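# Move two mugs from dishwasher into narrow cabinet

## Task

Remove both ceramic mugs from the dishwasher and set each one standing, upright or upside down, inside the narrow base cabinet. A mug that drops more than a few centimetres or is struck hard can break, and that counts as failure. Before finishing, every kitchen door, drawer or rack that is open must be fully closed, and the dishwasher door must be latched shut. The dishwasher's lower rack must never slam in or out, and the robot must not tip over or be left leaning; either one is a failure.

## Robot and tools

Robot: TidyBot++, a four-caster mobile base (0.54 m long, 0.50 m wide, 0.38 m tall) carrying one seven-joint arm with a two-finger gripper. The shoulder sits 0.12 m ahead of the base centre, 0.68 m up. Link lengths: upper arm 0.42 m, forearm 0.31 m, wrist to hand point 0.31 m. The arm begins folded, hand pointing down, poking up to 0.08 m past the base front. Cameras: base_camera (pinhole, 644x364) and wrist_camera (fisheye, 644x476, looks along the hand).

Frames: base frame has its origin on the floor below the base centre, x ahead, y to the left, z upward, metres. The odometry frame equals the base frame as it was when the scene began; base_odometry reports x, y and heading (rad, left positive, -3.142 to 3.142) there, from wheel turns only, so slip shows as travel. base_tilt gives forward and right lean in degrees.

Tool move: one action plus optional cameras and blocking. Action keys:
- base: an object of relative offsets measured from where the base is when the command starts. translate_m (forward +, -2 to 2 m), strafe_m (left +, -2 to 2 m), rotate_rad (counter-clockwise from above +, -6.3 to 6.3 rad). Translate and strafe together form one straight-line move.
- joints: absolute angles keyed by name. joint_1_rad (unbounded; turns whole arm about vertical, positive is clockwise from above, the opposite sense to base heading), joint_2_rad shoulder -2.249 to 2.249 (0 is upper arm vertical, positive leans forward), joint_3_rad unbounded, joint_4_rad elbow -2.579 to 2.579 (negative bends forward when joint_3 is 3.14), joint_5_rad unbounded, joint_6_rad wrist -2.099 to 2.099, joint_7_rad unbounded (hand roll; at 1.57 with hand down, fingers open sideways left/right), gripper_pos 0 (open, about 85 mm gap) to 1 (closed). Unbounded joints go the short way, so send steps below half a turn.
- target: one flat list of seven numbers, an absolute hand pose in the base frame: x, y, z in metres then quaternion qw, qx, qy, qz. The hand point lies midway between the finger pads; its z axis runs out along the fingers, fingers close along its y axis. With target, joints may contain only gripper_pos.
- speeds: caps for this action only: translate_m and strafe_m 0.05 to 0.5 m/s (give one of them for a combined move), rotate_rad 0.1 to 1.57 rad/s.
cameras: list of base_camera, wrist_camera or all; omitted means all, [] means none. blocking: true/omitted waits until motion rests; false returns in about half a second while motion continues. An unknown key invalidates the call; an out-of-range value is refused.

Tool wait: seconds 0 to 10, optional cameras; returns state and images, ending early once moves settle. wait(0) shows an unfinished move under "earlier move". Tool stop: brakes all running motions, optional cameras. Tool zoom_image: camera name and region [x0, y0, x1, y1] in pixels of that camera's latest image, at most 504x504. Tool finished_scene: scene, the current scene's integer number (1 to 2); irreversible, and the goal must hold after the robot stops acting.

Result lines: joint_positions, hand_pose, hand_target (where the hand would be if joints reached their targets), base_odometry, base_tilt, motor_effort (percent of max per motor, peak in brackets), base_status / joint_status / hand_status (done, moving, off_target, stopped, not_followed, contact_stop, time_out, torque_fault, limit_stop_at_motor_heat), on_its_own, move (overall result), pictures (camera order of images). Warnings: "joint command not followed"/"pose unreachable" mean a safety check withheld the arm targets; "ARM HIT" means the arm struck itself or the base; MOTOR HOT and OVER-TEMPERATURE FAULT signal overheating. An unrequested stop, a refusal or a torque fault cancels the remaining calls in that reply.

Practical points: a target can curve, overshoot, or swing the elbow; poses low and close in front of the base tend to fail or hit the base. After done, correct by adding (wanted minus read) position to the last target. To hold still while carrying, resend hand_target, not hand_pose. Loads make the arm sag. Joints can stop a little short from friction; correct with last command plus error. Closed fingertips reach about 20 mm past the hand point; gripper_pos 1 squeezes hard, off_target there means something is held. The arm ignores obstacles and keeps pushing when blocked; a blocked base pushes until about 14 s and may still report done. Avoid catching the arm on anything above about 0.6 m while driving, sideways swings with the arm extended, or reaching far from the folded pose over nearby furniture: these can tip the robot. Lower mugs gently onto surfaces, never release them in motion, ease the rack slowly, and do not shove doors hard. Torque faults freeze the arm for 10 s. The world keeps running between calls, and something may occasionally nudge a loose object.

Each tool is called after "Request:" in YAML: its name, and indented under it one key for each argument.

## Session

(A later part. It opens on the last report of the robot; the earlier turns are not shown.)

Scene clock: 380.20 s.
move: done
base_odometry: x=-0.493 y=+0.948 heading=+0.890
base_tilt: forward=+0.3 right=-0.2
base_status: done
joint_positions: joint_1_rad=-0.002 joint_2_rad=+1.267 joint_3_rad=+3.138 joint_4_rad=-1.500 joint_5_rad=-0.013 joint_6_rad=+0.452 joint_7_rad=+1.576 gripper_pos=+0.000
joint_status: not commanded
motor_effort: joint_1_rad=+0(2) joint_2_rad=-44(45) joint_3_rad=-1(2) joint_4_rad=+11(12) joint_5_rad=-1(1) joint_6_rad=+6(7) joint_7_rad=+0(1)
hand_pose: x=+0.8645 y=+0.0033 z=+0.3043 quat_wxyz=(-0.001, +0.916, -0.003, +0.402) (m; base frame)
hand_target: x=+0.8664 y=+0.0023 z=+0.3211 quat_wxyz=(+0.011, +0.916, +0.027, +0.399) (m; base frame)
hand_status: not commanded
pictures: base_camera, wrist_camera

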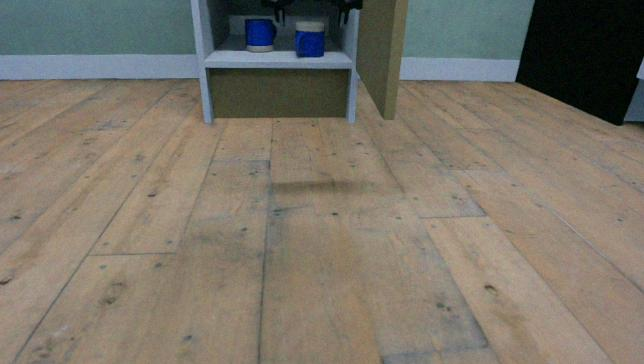

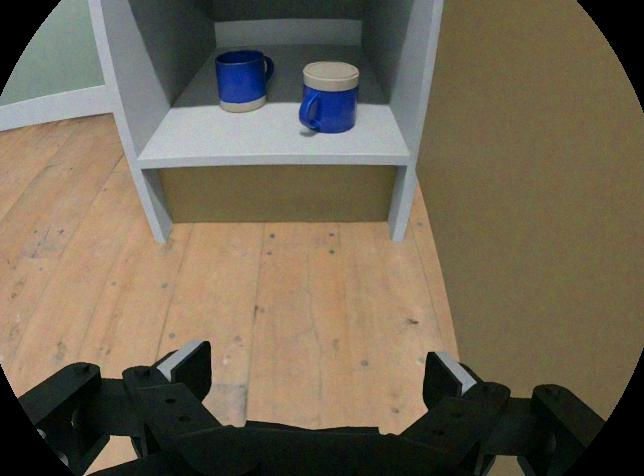

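Request:
move:
  base: {"translate_m":-0.12}
  joints: {"gripper_pos":1.0}
  cameras: []

Request:
move:
  base: {"strafe_m":-0.29}
  cameras: []

Request:
move:
  base: {"translate_m":0.1}

Scene clock: 389.47 s.
move: done
base_odometry: x=-0.569 y=+0.854 heading=+0.891
base_tilt: forward=+0.3 right=-0.2
base_status: done
joint_positions: joint_1_rad=-0.002 joint_2_rad=+1.267 joint_3_rad=+3.138 joint_4_rad=-1.505 joint_5_rad=-0.013 joint_6_rad=+0.450 joint_7_rad=+1.576 gripper_pos=+0.999
joint_status: all done
motor_effort: joint_1_rad=+0(1) joint_2_rad=-44(45) joint_3_rad=-1(1) joint_4_rad=+10(13) joint_5_rad=-1(1) joint_6_rad=+6(7) joint_7_rad=+0(1)
hand_pose: x=+0.8616 y=+0.0033 z=+0.3024 quat_wxyz=(-0.001, +0.917, -0.003, +0.399) (m; base frame)
hand_target: x=+0.8664 y=+0.0023 z=+0.3211 quat_wxyz=(+0.011, +0.916, +0.027, +0.399) (m; base frame)
hand_status: not commanded
pictures: none
No camera images: "cameras" was empty.

Scene clock: 391.20 s.
move: done
base_odometry: x=-0.343 y=+0.672 heading=+0.890
base_tilt: forward=+0.3 right=-0.2
base_status: done
joint_positions: joint_1_rad=+0.009 joint_2_rad=+1.267 joint_3_rad=+3.138 joint_4_rad=-1.505 joint_5_rad=-0.013 joint_6_rad=+0.450 joint_7_rad=+1.576 gripper_pos=+0.999
joint_status: not commanded
motor_effort: joint_1_rad=+0(6) joint_2_rad=-44(45) joint_3_rad=-1(4) joint_4_rad=+11(11) joint_5_rad=-1(1) joint_6_rad=+7(7) joint_7_rad=+0(1)
hand_pose: x=+0.8616 y=-0.0053 z=+0.3024 quat_wxyz=(+0.001, +0.917, -0.008, +0.399) (m; base frame)
hand_target: x=+0.8664 y=+0.0023 z=+0.3211 quat_wxyz=(+0.011, +0.916, +0.027, +0.399) (m; base frame)
hand_status: not commanded
pictures: none
No camera images: "cameras" was empty.

Scene clock: 392.37 s.
move: done
base_odometry: x=-0.280 y=+0.750 heading=+0.890
base_tilt: forward=+0.3 right=-0.2
base_status: done
joint_positions: joint_1_rad=+0.009 joint_2_rad=+1.266 joint_3_rad=+3.138 joint_4_rad=-1.504 joint_5_rad=-0.013 joint_6_rad=+0.450 joint_7_rad=+1.576 gripper_pos=+0.999
joint_status: not commanded
motor_effort: joint_1_rad=+0(1) joint_2_rad=-44(46) joint_3_rad=-1(1) joint_4_rad=+10(12) joint_5_rad=-1(1) joint_6_rad=+6(7) joint_7_rad=+0(1)
hand_pose: x=+0.8622 y=-0.0053 z=+0.3030 quat_wxyz=(+0.001, +0.917, -0.008, +0.399) (m; base frame)
hand_target: x=+0.8664 y=+0.0023 z=+0.3211 quat_wxyz=(+0.011, +0.916, +0.027, +0.399) (m; base frame)
hand_status: not commanded
pictures: base_camera, wrist_camera

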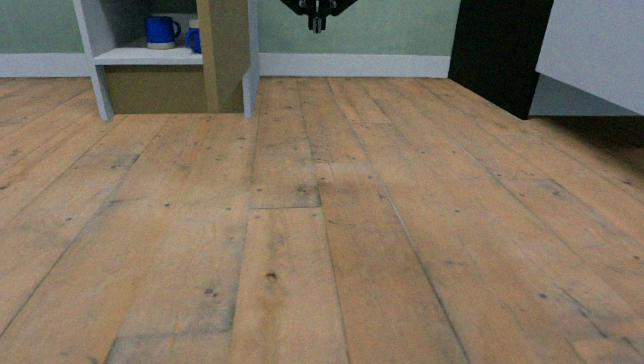

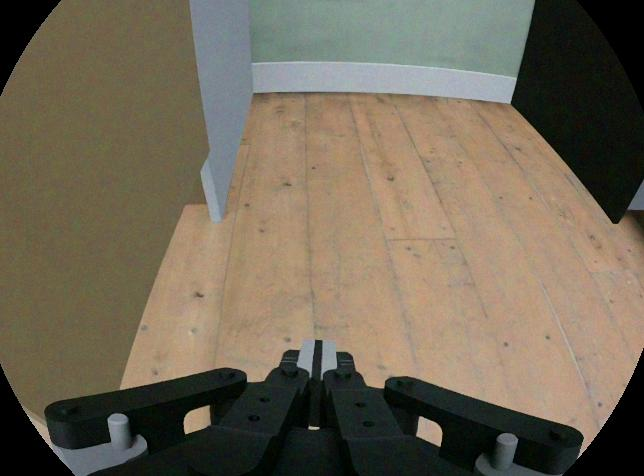

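Request:
move:
  base: {"translate_m":0.07}
  cameras: []

Request:
move:
  base: {"strafe_m":0.15}
  speeds: {"strafe_m":0.1}

Scene clock: 394.70 s.
move: done
base_odometry: x=-0.236 y=+0.804 heading=+0.890
base_tilt: forward=+0.3 right=-0.2
base_status: done
joint_positions: joint_1_rad=+0.009 joint_2_rad=+1.266 joint_3_rad=+3.138 joint_4_rad=-1.504 joint_5_rad=-0.013 joint_6_rad=+0.450 joint_7_rad=+1.576 gripper_pos=+0.999
joint_status: not commanded
motor_effort: joint_1_rad=+0(1) joint_2_rad=-44(45) joint_3_rad=-1(1) joint_4_rad=+10(12) joint_5_rad=-1(1) joint_6_rad=+7(7) joint_7_rad=+0(1)
hand_pose: x=+0.8622 y=-0.0053 z=+0.3032 quat_wxyz=(+0.001, +0.917, -0.008, +0.399) (m; base frame)
hand_target: x=+0.8664 y=+0.0023 z=+0.3211 quat_wxyz=(+0.011, +0.916, +0.027, +0.399) (m; base frame)
hand_status: not commanded
pictures: none
No camera images: "cameras" was empty.

Scene clock: 396.73 s.
move: done
base_odometry: x=-0.353 y=+0.899 heading=+0.890
base_tilt: forward=+0.3 right=-0.2
base_status: done
joint_positions: joint_1_rad=+0.004 joint_2_rad=+1.266 joint_3_rad=+3.139 joint_4_rad=-1.504 joint_5_rad=-0.013 joint_6_rad=+0.450 joint_7_rad=+1.576 gripper_pos=+0.999
joint_status: not commanded
motor_effort: joint_1_rad=+0(6) joint_2_rad=-44(45) joint_3_rad=-1(4) joint_4_rad=+10(11) joint_5_rad=-1(1) joint_6_rad=+6(7) joint_7_rad=+0(1)
hand_pose: x=+0.8622 y=-0.0018 z=+0.3032 quat_wxyz=(+0.001, +0.917, -0.006, +0.399) (m; base frame)
hand_target: x=+0.8664 y=+0.0023 z=+0.3211 quat_wxyz=(+0.011, +0.916, +0.027, +0.399) (m; base frame)
hand_status: not commanded
pictures: base_camera, wrist_camera

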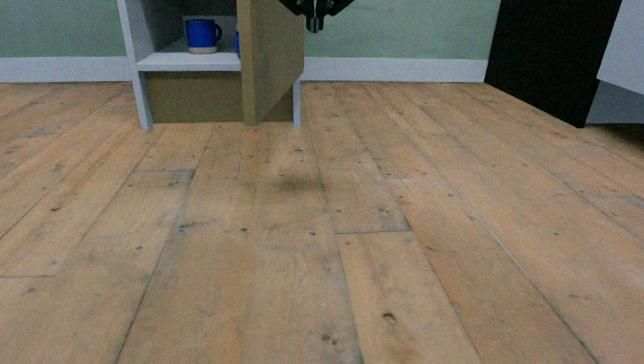

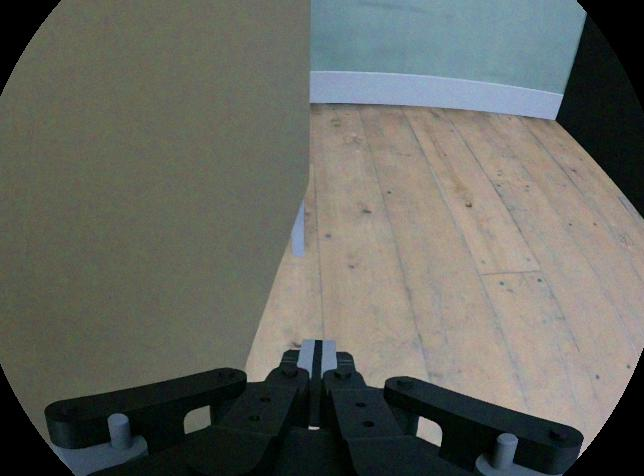

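Request:
move:
  base: {"strafe_m":0.12,"translate_m":0.02}
  speeds: {"strafe_m":0.08}

Scene clock: 399.57 s.
move: done
base_odometry: x=-0.433 y=+0.990 heading=+0.890
base_tilt: forward=+0.3 right=-0.2
base_status: done
joint_positions: joint_1_rad=+0.002 joint_2_rad=+1.266 joint_3_rad=+3.139 joint_4_rad=-1.504 joint_5_rad=-0.013 joint_6_rad=+0.450 joint_7_rad=+1.576 gripper_pos=+0.999
joint_status: not commanded
motor_effort: joint_1_rad=+0(6) joint_2_rad=-44(45) joint_3_rad=-1(5) joint_4_rad=+11(11) joint_5_rad=-1(1) joint_6_rad=+6(7) joint_7_rad=-1(1)
hand_pose: x=+0.8622 y=-0.0002 z=+0.3032 quat_wxyz=(+0.000, +0.917, -0.005, +0.399) (m; base frame)
hand_target: x=+0.8664 y=+0.0023 z=+0.3211 quat_wxyz=(+0.011, +0.916, +0.027, +0.399) (m; base frame)
hand_status: not commanded
pictures: base_camera, wrist_camera

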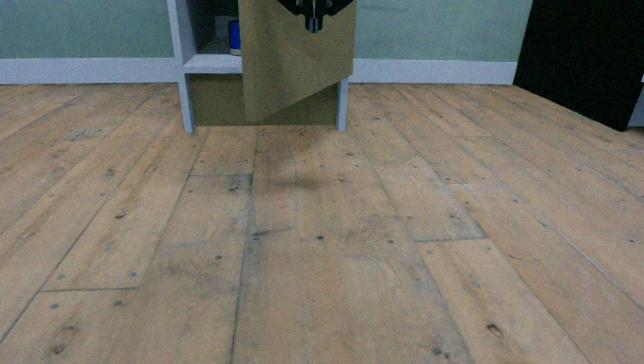

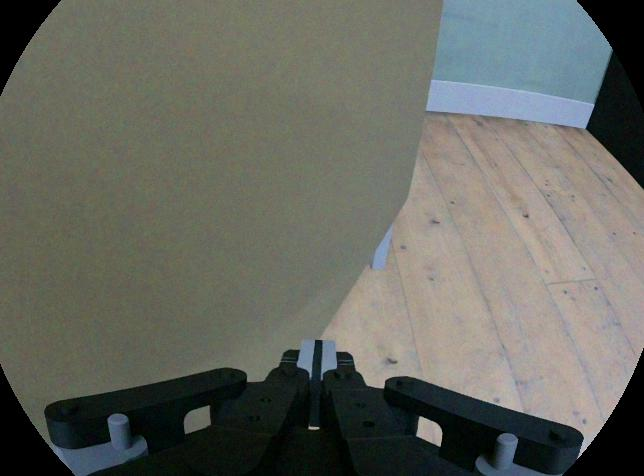

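Request:
move:
  base: {"strafe_m":0.1,"translate_m":0.04}
  speeds: {"strafe_m":0.08}
  cameras: []

Request:
move:
  base: {"strafe_m":0.04,"translate_m":0.1}
  speeds: {"translate_m":0.1}

Scene clock: 402.80 s.
move: done
base_odometry: x=-0.486 y=+1.084 heading=+0.890
base_tilt: forward=+0.3 right=-0.2
base_status: done
joint_positions: joint_1_rad=+0.002 joint_2_rad=+1.266 joint_3_rad=+3.139 joint_4_rad=-1.505 joint_5_rad=-0.013 joint_6_rad=+0.449 joint_7_rad=+1.576 gripper_pos=+0.999
joint_status: not commanded
motor_effort: joint_1_rad=+0(4) joint_2_rad=-44(45) joint_3_rad=-1(4) joint_4_rad=+11(12) joint_5_rad=-1(1) joint_6_rad=+7(7) joint_7_rad=+0(1)
hand_pose: x=+0.8622 y=-0.0002 z=+0.3031 quat_wxyz=(+0.001, +0.917, -0.005, +0.399) (m; base frame)
hand_target: x=+0.8664 y=+0.0023 z=+0.3211 quat_wxyz=(+0.011, +0.916, +0.027, +0.399) (m; base frame)
hand_status: not commanded
pictures: none
No camera images: "cameras" was empty.

Scene clock: 404.43 s.
move: done
base_odometry: x=-0.454 y=+1.187 heading=+0.890
base_tilt: forward=+0.3 right=-0.2
base_status: done
joint_positions: joint_1_rad=+0.002 joint_2_rad=+1.266 joint_3_rad=+3.140 joint_4_rad=-1.505 joint_5_rad=-0.013 joint_6_rad=+0.448 joint_7_rad=+1.577 gripper_pos=+0.999
joint_status: not commanded
motor_effort: joint_1_rad=+0(3) joint_2_rad=-44(46) joint_3_rad=-1(3) joint_4_rad=+10(13) joint_5_rad=-1(1) joint_6_rad=+7(8) joint_7_rad=-1(1)
hand_pose: x=+0.8615 y=-0.0005 z=+0.3025 quat_wxyz=(+0.001, +0.917, -0.004, +0.398) (m; base frame)
hand_target: x=+0.8664 y=+0.0023 z=+0.3211 quat_wxyz=(+0.011, +0.916, +0.027, +0.399) (m; base frame)
hand_status: not commanded
pictures: base_camera, wrist_camera

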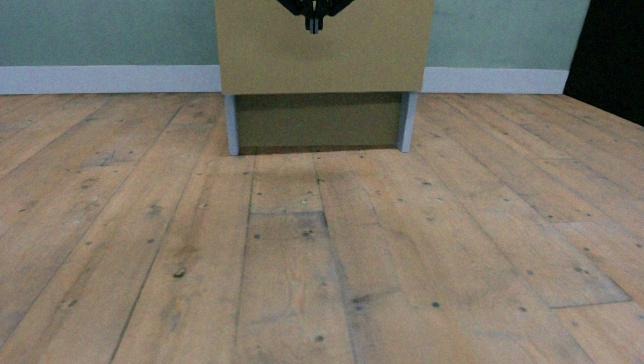

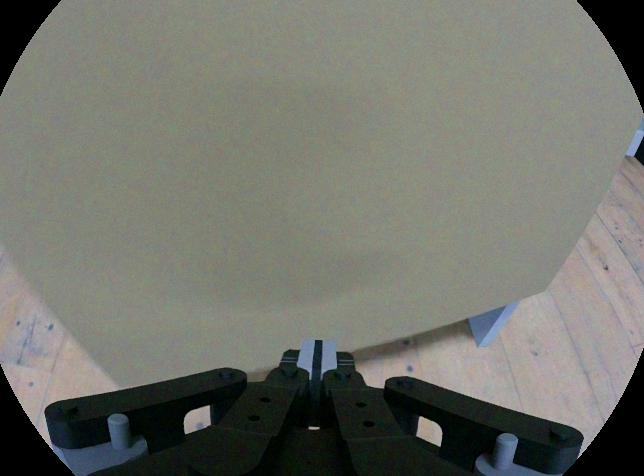

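Request:
move:
  base: {"strafe_m":0.06,"translate_m":0.05}
  speeds: {"strafe_m":0.06}
  cameras: ["base_camera"]

Request:
move:
  base: {"translate_m":0.04}
  speeds: {"translate_m":0.05}

Scene clock: 407.77 s.
move: done
base_odometry: x=-0.469 y=+1.264 heading=+0.890
base_tilt: forward=+0.3 right=-0.2
base_status: done
joint_positions: joint_1_rad=+0.002 joint_2_rad=+1.266 joint_3_rad=+3.140 joint_4_rad=-1.505 joint_5_rad=-0.013 joint_6_rad=+0.448 joint_7_rad=+1.577 gripper_pos=+0.999
joint_status: not commanded
motor_effort: joint_1_rad=+0(3) joint_2_rad=-44(45) joint_3_rad=-1(2) joint_4_rad=+10(11) joint_5_rad=-1(1) joint_6_rad=+7(7) joint_7_rad=+0(1)
hand_pose: x=+0.8615 y=-0.0004 z=+0.3025 quat_wxyz=(+0.001, +0.917, -0.004, +0.398) (m; base frame)
hand_target: x=+0.8664 y=+0.0023 z=+0.3211 quat_wxyz=(+0.011, +0.916, +0.027, +0.399) (m; base frame)
hand_status: not commanded
pictures: base_camera

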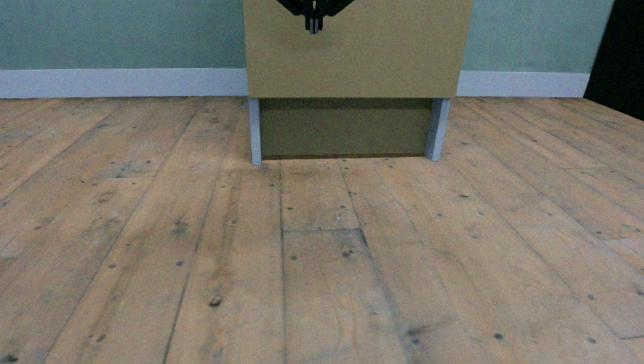

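Scene clock: 409.03 s.
move: done
base_odometry: x=-0.444 y=+1.295 heading=+0.890
base_tilt: forward=+0.3 right=-0.2
base_status: done
joint_positions: joint_1_rad=+0.002 joint_2_rad=+1.266 joint_3_rad=+3.140 joint_4_rad=-1.505 joint_5_rad=-0.013 joint_6_rad=+0.448 joint_7_rad=+1.577 gripper_pos=+0.999
joint_status: not commanded
motor_effort: joint_1_rad=+0(1) joint_2_rad=-44(45) joint_3_rad=-1(1) joint_4_rad=+10(11) joint_5_rad=-1(1) joint_6_rad=+6(7) joint_7_rad=+0(1)
hand_pose: x=+0.8614 y=-0.0004 z=+0.3025 quat_wxyz=(+0.001, +0.917, -0.004, +0.398) (m; base frame)
hand_target: x=+0.8664 y=+0.0023 z=+0.3211 quat_wxyz=(+0.011, +0.916, +0.027, +0.399) (m; base frame)
hand_status: not commanded
pictures: base_camera, wrist_camera

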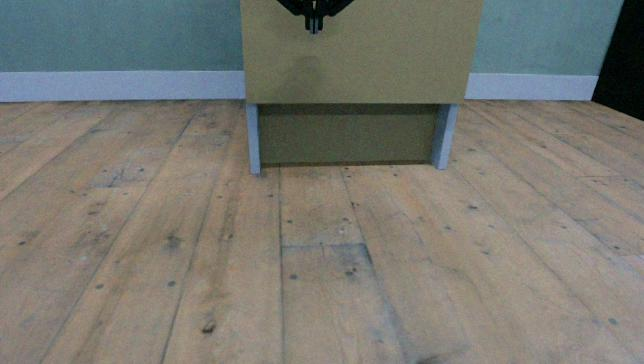

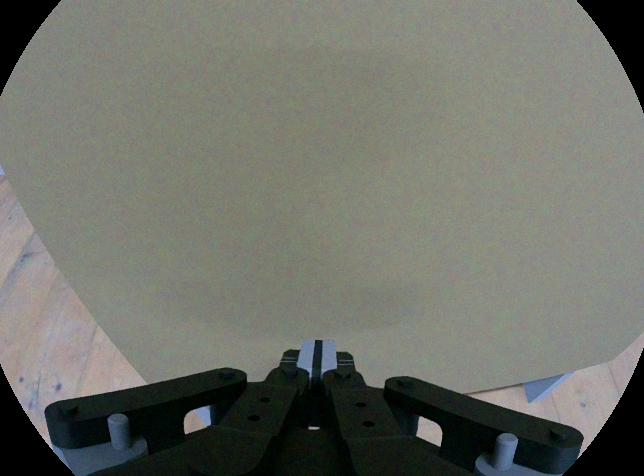

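Request:
move:
  base: {"translate_m":0.03}
  speeds: {"translate_m":0.05}
  cameras: ["base_camera"]

Request:
move:
  base: {"translate_m":0.02}
  speeds: {"translate_m":0.05}

Scene clock: 411.33 s.
move: done
base_odometry: x=-0.425 y=+1.319 heading=+0.891
base_tilt: forward=+0.3 right=-0.2
base_status: done
joint_positions: joint_1_rad=+0.002 joint_2_rad=+1.266 joint_3_rad=+3.140 joint_4_rad=-1.521 joint_5_rad=-0.013 joint_6_rad=+0.430 joint_7_rad=+1.577 gripper_pos=+0.999
joint_status: not commanded
motor_effort: joint_1_rad=+0(1) joint_2_rad=-46(48) joint_3_rad=-1(1) joint_4_rad=+12(17) joint_5_rad=-1(1) joint_6_rad=+8(11) joint_7_rad=+0(1)
hand_pose: x=+0.8495 y=-0.0003 z=+0.2933 quat_wxyz=(+0.001, +0.924, -0.004, +0.383) (m; base frame)
hand_target: x=+0.8664 y=+0.0023 z=+0.3211 quat_wxyz=(+0.011, +0.916, +0.027, +0.399) (m; base frame)
hand_status: not commanded
pictures: base_camera

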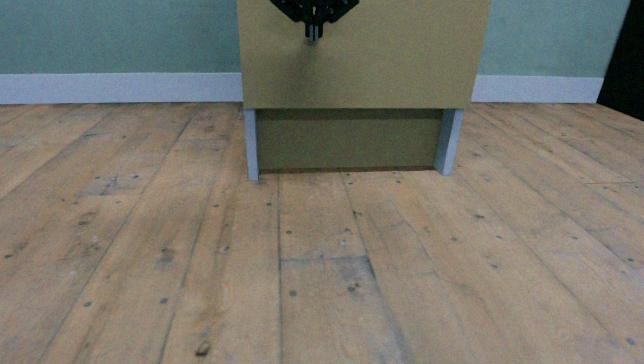

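Scene clock: 412.17 s.
move: done
base_odometry: x=-0.413 y=+1.334 heading=+0.891
base_tilt: forward=+0.3 right=-0.2
base_status: done
joint_positions: joint_1_rad=+0.002 joint_2_rad=+1.268 joint_3_rad=+3.140 joint_4_rad=-1.546 joint_5_rad=-0.013 joint_6_rad=+0.408 joint_7_rad=+1.577 gripper_pos=+0.999
joint_status: not commanded
motor_effort: joint_1_rad=+0(2) joint_2_rad=-48(50) joint_3_rad=-1(2) joint_4_rad=+17(20) joint_5_rad=-1(1) joint_6_rad=+11(13) joint_7_rad=-1(1)
hand_pose: x=+0.8305 y=-0.0002 z=+0.2788 quat_wxyz=(+0.001, +0.933, -0.004, +0.359) (m; base frame)
hand_target: x=+0.8664 y=+0.0023 z=+0.3211 quat_wxyz=(+0.011, +0.916, +0.027, +0.399) (m; base frame)
hand_status: not commanded
pictures: base_camera, wrist_camera

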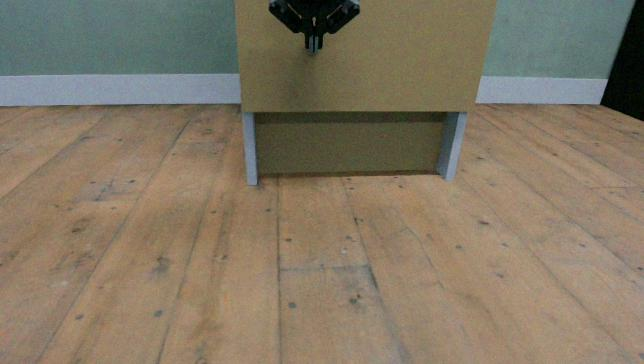

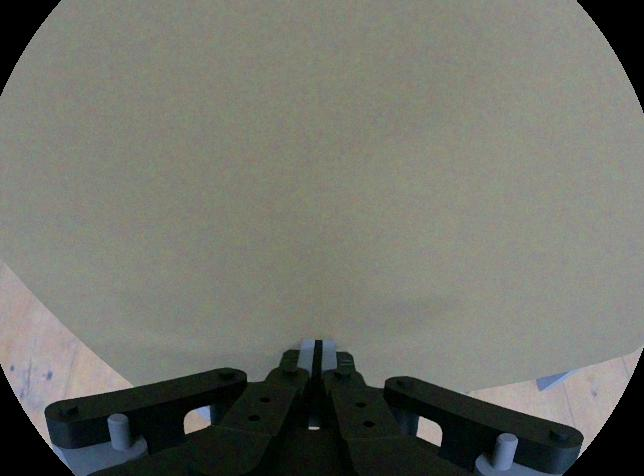

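Request:
move:
  base: {"translate_m":-0.5}
  cameras: []

Request:
move:
  joints: {"joint_1_rad":0,"joint_2_rad":-0.3,"joint_4_rad":-1.4,"joint_6_rad":-1.1,"joint_7_rad":1.57}

Request:
zoom_image:
  camera: "wrist_camera"
  region: [160, 0, 480, 300]

Scene clock: 415.47 s.
move: done
base_odometry: x=-0.727 y=+0.945 heading=+0.891
base_tilt: forward=+0.3 right=-0.2
base_status: done
joint_positions: joint_1_rad=+0.002 joint_2_rad=+1.259 joint_3_rad=+3.140 joint_4_rad=-1.510 joint_5_rad=-0.013 joint_6_rad=+0.417 joint_7_rad=+1.577 gripper_pos=+0.999
joint_status: not commanded
motor_effort: joint_1_rad=+0(5) joint_2_rad=-44(47) joint_3_rad=-1(3) joint_4_rad=+10(15) joint_5_rad=-1(1) joint_6_rad=+6(10) joint_7_rad=+0(1)
hand_pose: x=+0.8549 y=-0.0002 z=+0.2988 quat_wxyz=(+0.001, +0.923, -0.004, +0.384) (m; base frame)
hand_target: x=+0.8664 y=+0.0023 z=+0.3211 quat_wxyz=(+0.011, +0.916, +0.027, +0.399) (m; base frame)
hand_status: not commanded
pictures: none
No camera images: "cameras" was empty.

Scene clock: 418.57 s.
move: done
base_odometry: x=-0.727 y=+0.945 heading=+0.891
base_tilt: forward=+0.2 right=-0.2
base_status: not commanded
joint_positions: joint_1_rad=+0.002 joint_2_rad=-0.280 joint_3_rad=+3.140 joint_4_rad=-1.417 joint_5_rad=-0.013 joint_6_rad=-1.059 joint_7_rad=+1.577 gripper_pos=+0.999
joint_status: all done
motor_effort: joint_1_rad=+0(1) joint_2_rad=-8(48) joint_3_rad=+0(1) joint_4_rad=+20(22) joint_5_rad=-1(1) joint_6_rad=+7(8) joint_7_rad=+0(2)
hand_pose: x=+0.5401 y=+0.0051 z=+1.0365 quat_wxyz=(-0.005, +0.890, +0.003, +0.456) (m; base frame)
hand_target: x=+0.5265 y=+0.0021 z=+1.0432 quat_wxyz=(+0.000, +0.891, +0.000, +0.454) (m; base frame)
hand_status: not commanded
pictures: base_camera, wrist_camera

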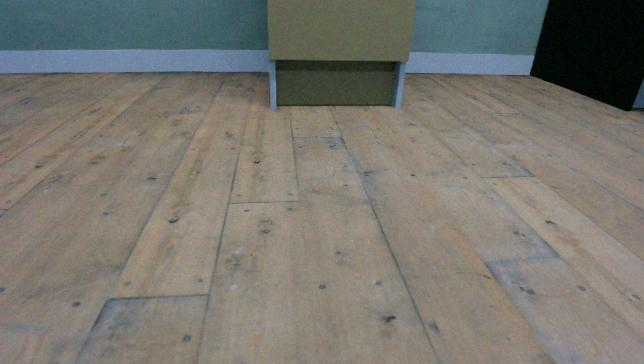

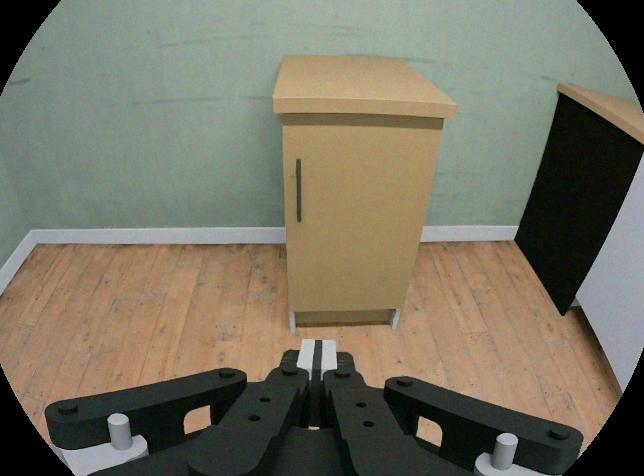

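Scaled by 1.575.

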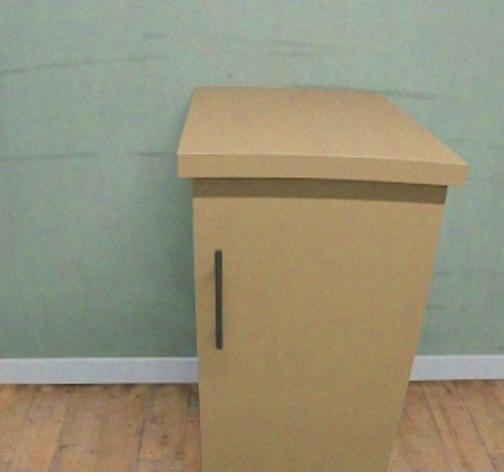

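Request:
move:
  base: {"translate_m":-0.05,"strafe_m":-1.45}

Request:
zoom_image:
  camera: "wrist_camera"
  region: [160, 50, 560, 400]

Scene clock: 424.33 s.
move: done
base_odometry: x=+0.368 y=-0.006 heading=+0.891
base_tilt: forward=+0.2 right=-0.2
base_status: done
joint_positions: joint_1_rad=+0.002 joint_2_rad=-0.280 joint_3_rad=+3.140 joint_4_rad=-1.416 joint_5_rad=-0.013 joint_6_rad=-1.062 joint_7_rad=+1.577 gripper_pos=+0.999
joint_status: not commanded
motor_effort: joint_1_rad=+0(2) joint_2_rad=-8(9) joint_3_rad=+0(4) joint_4_rad=+20(21) joint_5_rad=-1(2) joint_6_rad=+7(8) joint_7_rad=+0(1)
hand_pose: x=+0.5397 y=+0.0051 z=+1.0360 quat_wxyz=(-0.005, +0.891, +0.003, +0.455) (m; base frame)
hand_target: x=+0.5265 y=+0.0021 z=+1.0432 quat_wxyz=(+0.000, +0.891, +0.000, +0.454) (m; base frame)
hand_status: not commanded
pictures: base_camera, wrist_camera

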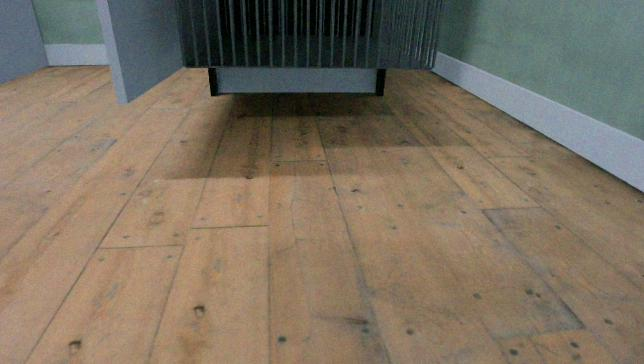

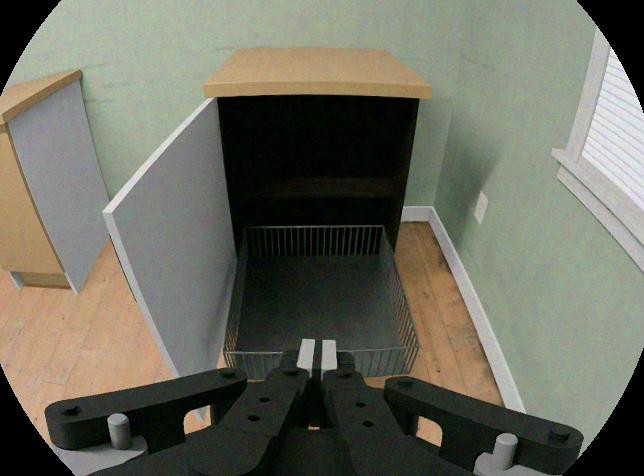

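Scaled by 1.260.

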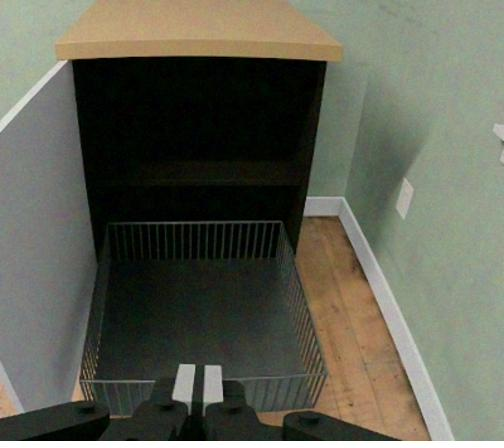

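Request:
move:
  joints: {"joint_2_rad":1.215,"joint_4_rad":-1.395,"joint_6_rad":-0.09}

Request:
move:
  base: {"translate_m":0.2}
  speeds: {"translate_m":0.15}

Scene clock: 433.00 s.
move: done
base_odometry: x=+0.368 y=-0.006 heading=+0.891
base_tilt: forward=+0.3 right=-0.2
base_status: not commanded
joint_positions: joint_1_rad=+0.002 joint_2_rad=+1.223 joint_3_rad=+3.140 joint_4_rad=-1.407 joint_5_rad=-0.013 joint_6_rad=-0.126 joint_7_rad=+1.577 gripper_pos=+0.999
joint_status: all done
motor_effort: joint_1_rad=+0(1) joint_2_rad=-44(48) joint_3_rad=-1(1) joint_4_rad=+10(21) joint_5_rad=-1(1) joint_6_rad=+3(8) joint_7_rad=-1(1)
hand_pose: x=+0.7858 y=+0.0020 z=+0.2630 quat_wxyz=(-0.002, +0.981, -0.004, +0.192) (m; base frame)
hand_target: x=+0.8058 y=+0.0024 z=+0.2760 quat_wxyz=(-0.001, +0.976, +0.000, +0.219) (m; base frame)
hand_status: not commanded
pictures: base_camera, wrist_camera

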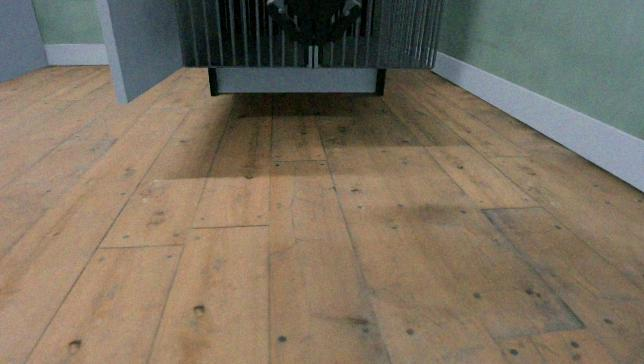

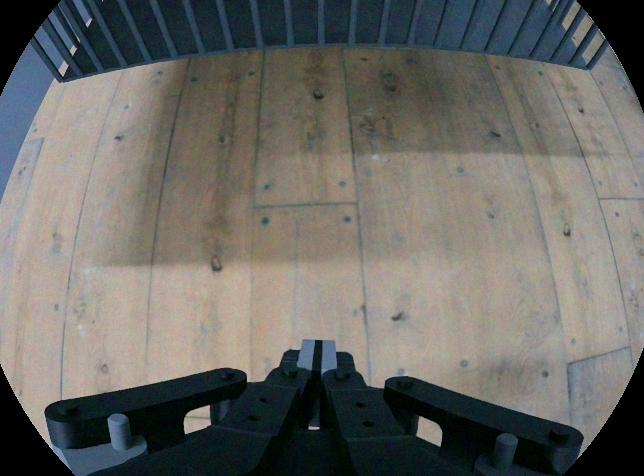

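Scene clock: 434.93 s.
move: done
base_odometry: x=+0.494 y=+0.150 heading=+0.890
base_tilt: forward=+0.3 right=-0.2
base_status: done
joint_positions: joint_1_rad=+0.002 joint_2_rad=+1.223 joint_3_rad=+3.140 joint_4_rad=-1.403 joint_5_rad=-0.013 joint_6_rad=-0.120 joint_7_rad=+1.577 gripper_pos=+0.999
joint_status: not commanded
motor_effort: joint_1_rad=+0(1) joint_2_rad=-44(45) joint_3_rad=-1(1) joint_4_rad=+10(12) joint_5_rad=-1(1) joint_6_rad=+4(4) joint_7_rad=-1(1)
hand_pose: x=+0.7894 y=+0.0020 z=+0.2645 quat_wxyz=(-0.002, +0.981, -0.004, +0.196) (m; base frame)
hand_target: x=+0.8058 y=+0.0024 z=+0.2760 quat_wxyz=(-0.001, +0.976, +0.000, +0.219) (m; base frame)
hand_status: not commanded
pictures: base_camera, wrist_camera

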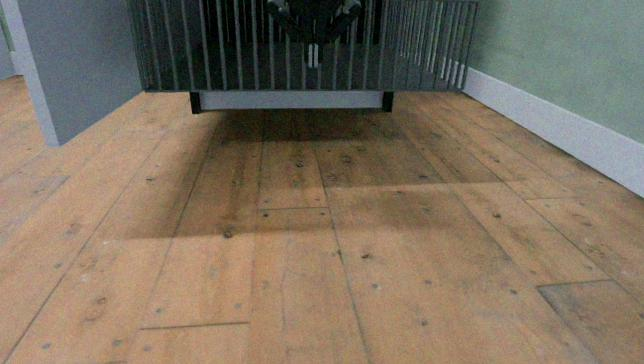

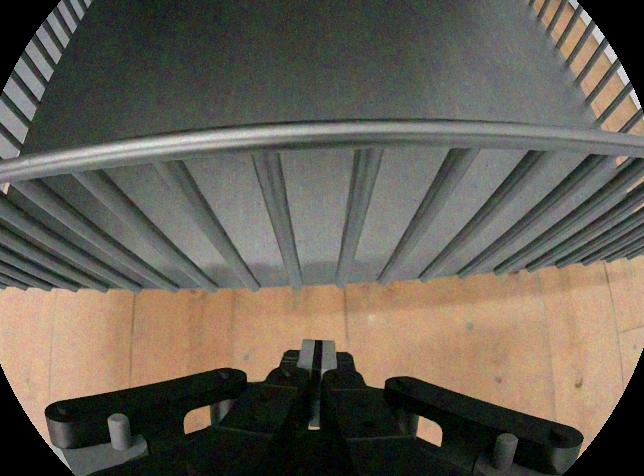

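Request:
move:
  base: {"translate_m":0.3}
  speeds: {"translate_m":0.12}

Scene clock: 439.97 s.
move: done
base_odometry: x=+0.683 y=+0.383 heading=+0.890
base_tilt: forward=+0.3 right=-0.2
base_status: done
joint_positions: joint_1_rad=-0.020 joint_2_rad=+1.223 joint_3_rad=+3.124 joint_4_rad=-1.406 joint_5_rad=-0.013 joint_6_rad=-0.118 joint_7_rad=+1.577 gripper_pos=+0.999
joint_status: not commanded
motor_effort: joint_1_rad=+8(9) joint_2_rad=-44(47) joint_3_rad=+6(7) joint_4_rad=+12(17) joint_5_rad=+0(1) joint_6_rad=+5(10) joint_7_rad=+0(1)
hand_pose: x=+0.7875 y=+0.0264 z=+0.2638 quat_wxyz=(-0.012, +0.981, +0.008, +0.195) (m; base frame)
hand_target: x=+0.8058 y=+0.0024 z=+0.2760 quat_wxyz=(-0.001, +0.976, +0.000, +0.219) (m; base frame)
hand_status: not commanded
pictures: base_camera, wrist_camera

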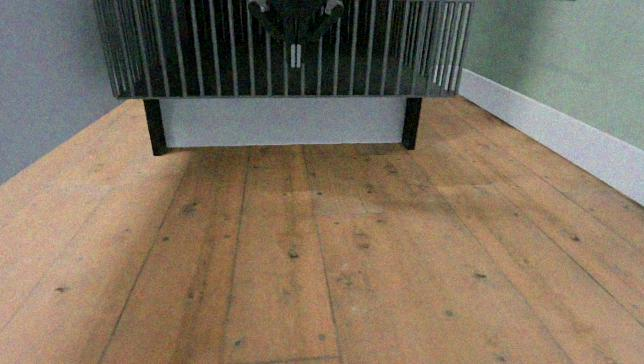

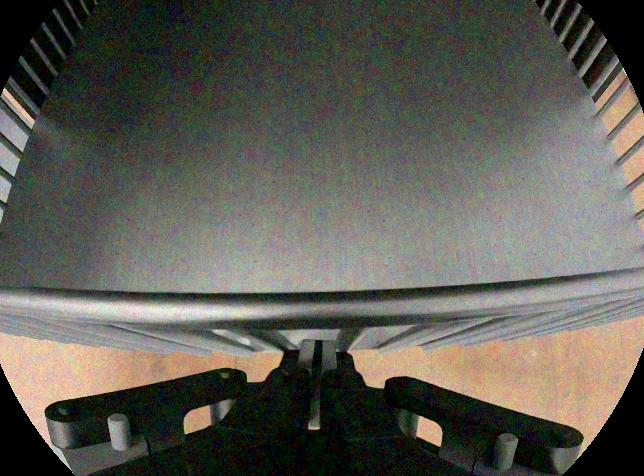

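Request:
move:
  base: {"rotate_rad":0.035}
  speeds: {"rotate_rad":0.1}
  cameras: []

Request:
move:
  base: {"translate_m":0.15}
  speeds: {"translate_m":0.1}

Scene clock: 442.83 s.
move: done
base_odometry: x=+0.683 y=+0.383 heading=+0.925
base_tilt: forward=+0.3 right=-0.2
base_status: done
joint_positions: joint_1_rad=+0.000 joint_2_rad=+1.224 joint_3_rad=+3.141 joint_4_rad=-1.406 joint_5_rad=-0.013 joint_6_rad=-0.118 joint_7_rad=+1.577 gripper_pos=+0.999
joint_status: not commanded
motor_effort: joint_1_rad=-2(5) joint_2_rad=-45(46) joint_3_rad=-3(5) joint_4_rad=+12(13) joint_5_rad=-1(1) joint_6_rad=+5(6) joint_7_rad=+0(1)
hand_pose: x=+0.7880 y=+0.0019 z=+0.2634 quat_wxyz=(-0.001, +0.981, -0.003, +0.196) (m; base frame)
hand_target: x=+0.8058 y=+0.0024 z=+0.2760 quat_wxyz=(-0.001, +0.976, +0.000, +0.219) (m; base frame)
hand_status: not commanded
pictures: none
No camera images: "cameras" was empty.

Scene clock: 444.87 s.
move: done
base_odometry: x=+0.774 y=+0.503 heading=+0.925
base_tilt: forward=+0.3 right=-0.2
base_status: done
joint_positions: joint_1_rad=-0.006 joint_2_rad=+1.227 joint_3_rad=+3.136 joint_4_rad=-1.412 joint_5_rad=-0.013 joint_6_rad=-0.117 joint_7_rad=+1.577 gripper_pos=+0.999
joint_status: not commanded
motor_effort: joint_1_rad=+5(6) joint_2_rad=-44(48) joint_3_rad=+5(5) joint_4_rad=+12(17) joint_5_rad=+0(1) joint_6_rad=+5(8) joint_7_rad=+0(1)
hand_pose: x=+0.7838 y=+0.0092 z=+0.2600 quat_wxyz=(-0.005, +0.981, +0.000, +0.192) (m; base frame)
hand_target: x=+0.8058 y=+0.0024 z=+0.2760 quat_wxyz=(-0.001, +0.976, +0.000, +0.219) (m; base frame)
hand_status: not commanded
pictures: base_camera, wrist_camera

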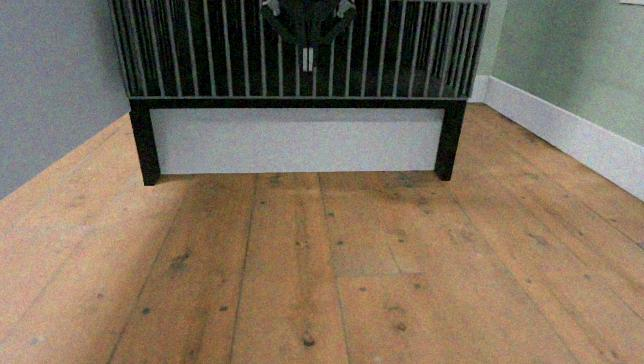

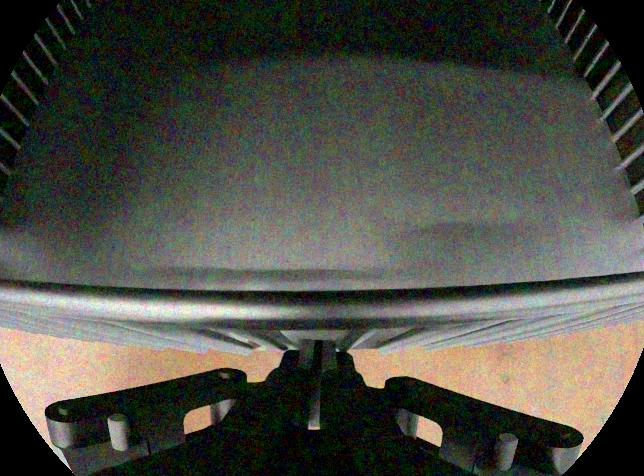

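Request:
move:
  base: {"translate_m":0.12}
  speeds: {"translate_m":0.1}

Scene clock: 447.13 s.
move: done
base_odometry: x=+0.846 y=+0.599 heading=+0.926
base_tilt: forward=+0.3 right=-0.2
base_status: done
joint_positions: joint_1_rad=-0.010 joint_2_rad=+1.233 joint_3_rad=+3.132 joint_4_rad=-1.451 joint_5_rad=-0.013 joint_6_rad=-0.147 joint_7_rad=+1.577 gripper_pos=+0.999
joint_status: not commanded
motor_effort: joint_1_rad=+6(7) joint_2_rad=-46(47) joint_3_rad=+5(6) joint_4_rad=+21(26) joint_5_rad=+0(0) joint_6_rad=+12(17) joint_7_rad=+0(1)
hand_pose: x=+0.7496 y=+0.0144 z=+0.2427 quat_wxyz=(-0.007, +0.988, +0.003, +0.154) (m; base frame)
hand_target: x=+0.8058 y=+0.0024 z=+0.2760 quat_wxyz=(-0.001, +0.976, +0.000, +0.219) (m; base frame)
hand_status: not commanded
pictures: base_camera, wrist_camera

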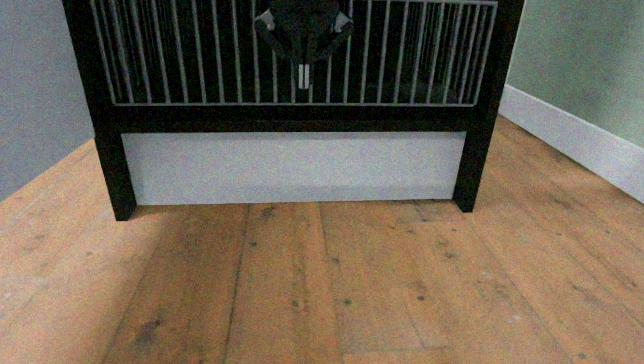

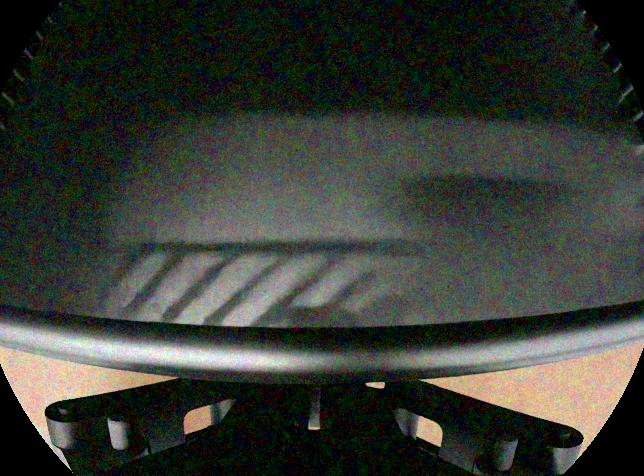

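Request:
move:
  base: {"translate_m":-0.3}
  speeds: {"translate_m":0.2}

Request:
zoom_image:
  camera: "base_camera"
  region: [80, 0, 520, 200]

Scene clock: 450.03 s.
move: done
base_odometry: x=+0.665 y=+0.359 heading=+0.926
base_tilt: forward=+0.3 right=-0.2
base_status: done
joint_positions: joint_1_rad=-0.009 joint_2_rad=+1.236 joint_3_rad=+3.132 joint_4_rad=-1.400 joint_5_rad=-0.013 joint_6_rad=-0.100 joint_7_rad=+1.577 gripper_pos=+0.999
joint_status: not commanded
motor_effort: joint_1_rad=+0(5) joint_2_rad=-44(49) joint_3_rad=-1(4) joint_4_rad=+10(19) joint_5_rad=-1(1) joint_6_rad=+4(11) joint_7_rad=+0(1)
hand_pose: x=+0.7912 y=+0.0138 z=+0.2589 quat_wxyz=(-0.007, +0.980, +0.002, +0.201) (m; base frame)
hand_target: x=+0.8058 y=+0.0024 z=+0.2760 quat_wxyz=(-0.001, +0.976, +0.000, +0.219) (m; base frame)
hand_status: not commanded
pictures: base_camera, wrist_camera

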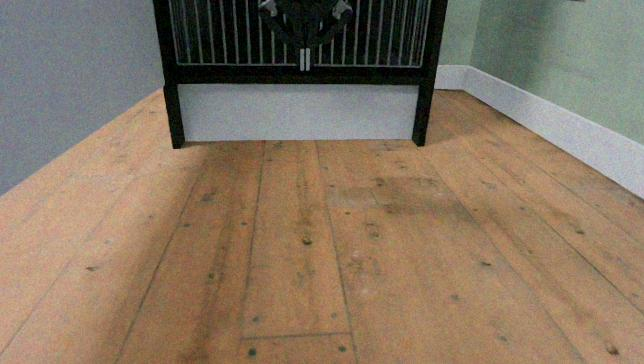

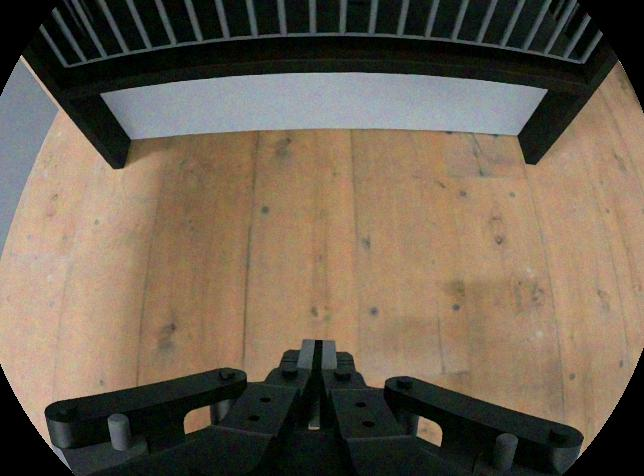

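Scaled by 1.145.

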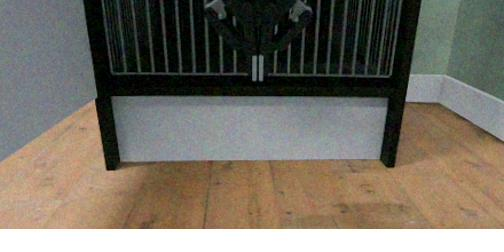

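Request:
move:
  base: {"translate_m":-0.45}
  cameras: []

Request:
move:
  base: {"strafe_m":0.53}

Scene clock: 455.00 s.
move: done
base_odometry: x=+0.394 y=-0.001 heading=+0.926
base_tilt: forward=+0.3 right=-0.2
base_status: done
joint_positions: joint_1_rad=-0.009 joint_2_rad=+1.236 joint_3_rad=+3.132 joint_4_rad=-1.400 joint_5_rad=-0.013 joint_6_rad=-0.100 joint_7_rad=+1.577 gripper_pos=+0.999
joint_status: not commanded
motor_effort: joint_1_rad=+0(1) joint_2_rad=-44(45) joint_3_rad=-1(1) joint_4_rad=+10(13) joint_5_rad=-1(1) joint_6_rad=+3(5) joint_7_rad=+0(1)
hand_pose: x=+0.7913 y=+0.0138 z=+0.2589 quat_wxyz=(-0.007, +0.980, +0.002, +0.201) (m; base frame)
hand_target: x=+0.8058 y=+0.0024 z=+0.2760 quat_wxyz=(-0.001, +0.976, +0.000, +0.219) (m; base frame)
hand_status: not commanded
pictures: none
No camera images: "cameras" was empty.

Scene clock: 457.23 s.
move: done
base_odometry: x=-0.029 y=+0.318 heading=+0.926
base_tilt: forward=+0.3 right=-0.2
base_status: done
joint_positions: joint_1_rad=-0.011 joint_2_rad=+1.236 joint_3_rad=+3.132 joint_4_rad=-1.400 joint_5_rad=-0.013 joint_6_rad=-0.100 joint_7_rad=+1.577 gripper_pos=+0.999
joint_status: not commanded
motor_effort: joint_1_rad=+0(5) joint_2_rad=-44(45) joint_3_rad=-1(3) joint_4_rad=+10(11) joint_5_rad=-1(1) joint_6_rad=+4(4) joint_7_rad=-1(1)
hand_pose: x=+0.7913 y=+0.0153 z=+0.2589 quat_wxyz=(-0.007, +0.980, +0.003, +0.201) (m; base frame)
hand_target: x=+0.8058 y=+0.0024 z=+0.2760 quat_wxyz=(-0.001, +0.976, +0.000, +0.219) (m; base frame)
hand_status: not commanded
pictures: base_camera, wrist_camera

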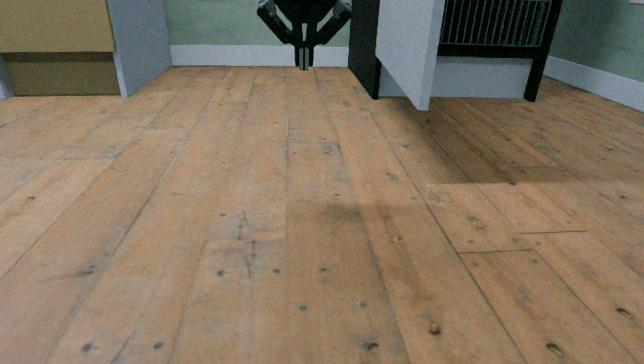

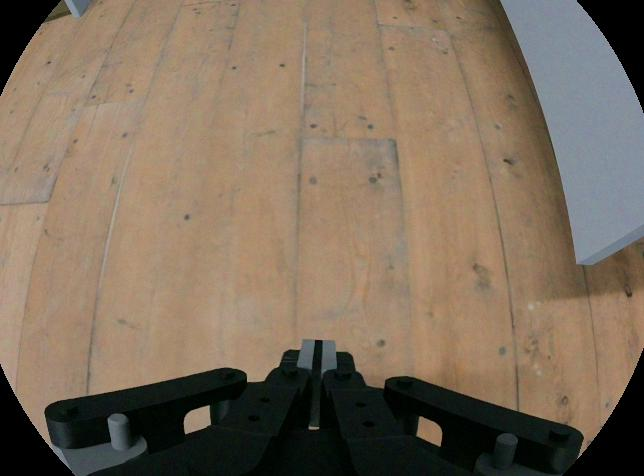

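Request:
move:
  base: {"translate_m":0.3}
  cameras: []

Request:
move:
  base: {"strafe_m":-0.15}
  speeds: {"strafe_m":0.12}

Scene clock: 459.90 s.
move: done
base_odometry: x=+0.151 y=+0.558 heading=+0.926
base_tilt: forward=+0.3 right=-0.2
base_status: done
joint_positions: joint_1_rad=-0.011 joint_2_rad=+1.236 joint_3_rad=+3.132 joint_4_rad=-1.396 joint_5_rad=-0.013 joint_6_rad=-0.100 joint_7_rad=+1.577 gripper_pos=+0.999
joint_status: not commanded
motor_effort: joint_1_rad=+0(1) joint_2_rad=-44(45) joint_3_rad=-1(1) joint_4_rad=+10(12) joint_5_rad=-1(1) joint_6_rad=+3(5) joint_7_rad=+0(1)
hand_pose: x=+0.7932 y=+0.0153 z=+0.2599 quat_wxyz=(-0.007, +0.979, +0.003, +0.203) (m; base frame)
hand_target: x=+0.8058 y=+0.0024 z=+0.2760 quat_wxyz=(-0.001, +0.976, +0.000, +0.219) (m; base frame)
hand_status: not commanded
pictures: none
No camera images: "cameras" was empty.

Scene clock: 461.70 s.
move: done
base_odometry: x=+0.271 y=+0.468 heading=+0.927
base_tilt: forward=+0.3 right=-0.2
base_status: done
joint_positions: joint_1_rad=-0.004 joint_2_rad=+1.236 joint_3_rad=+3.133 joint_4_rad=-1.396 joint_5_rad=-0.013 joint_6_rad=-0.100 joint_7_rad=+1.577 gripper_pos=+0.999
joint_status: not commanded
motor_effort: joint_1_rad=+0(7) joint_2_rad=-44(45) joint_3_rad=-1(5) joint_4_rad=+10(11) joint_5_rad=-1(1) joint_6_rad=+4(4) joint_7_rad=+0(1)
hand_pose: x=+0.7933 y=+0.0099 z=+0.2599 quat_wxyz=(-0.006, +0.979, -0.001, +0.203) (m; base frame)
hand_target: x=+0.8058 y=+0.0024 z=+0.2760 quat_wxyz=(-0.001, +0.976, +0.000, +0.219) (m; base frame)
hand_status: not commanded
pictures: base_camera, wrist_camera

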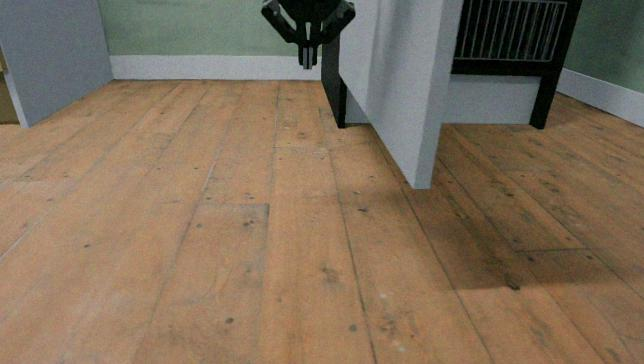

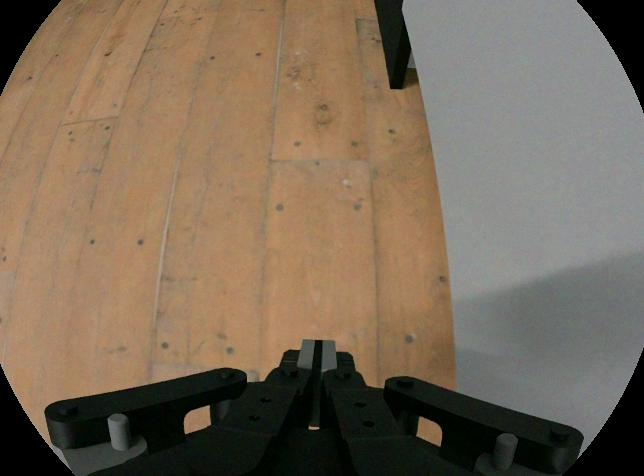

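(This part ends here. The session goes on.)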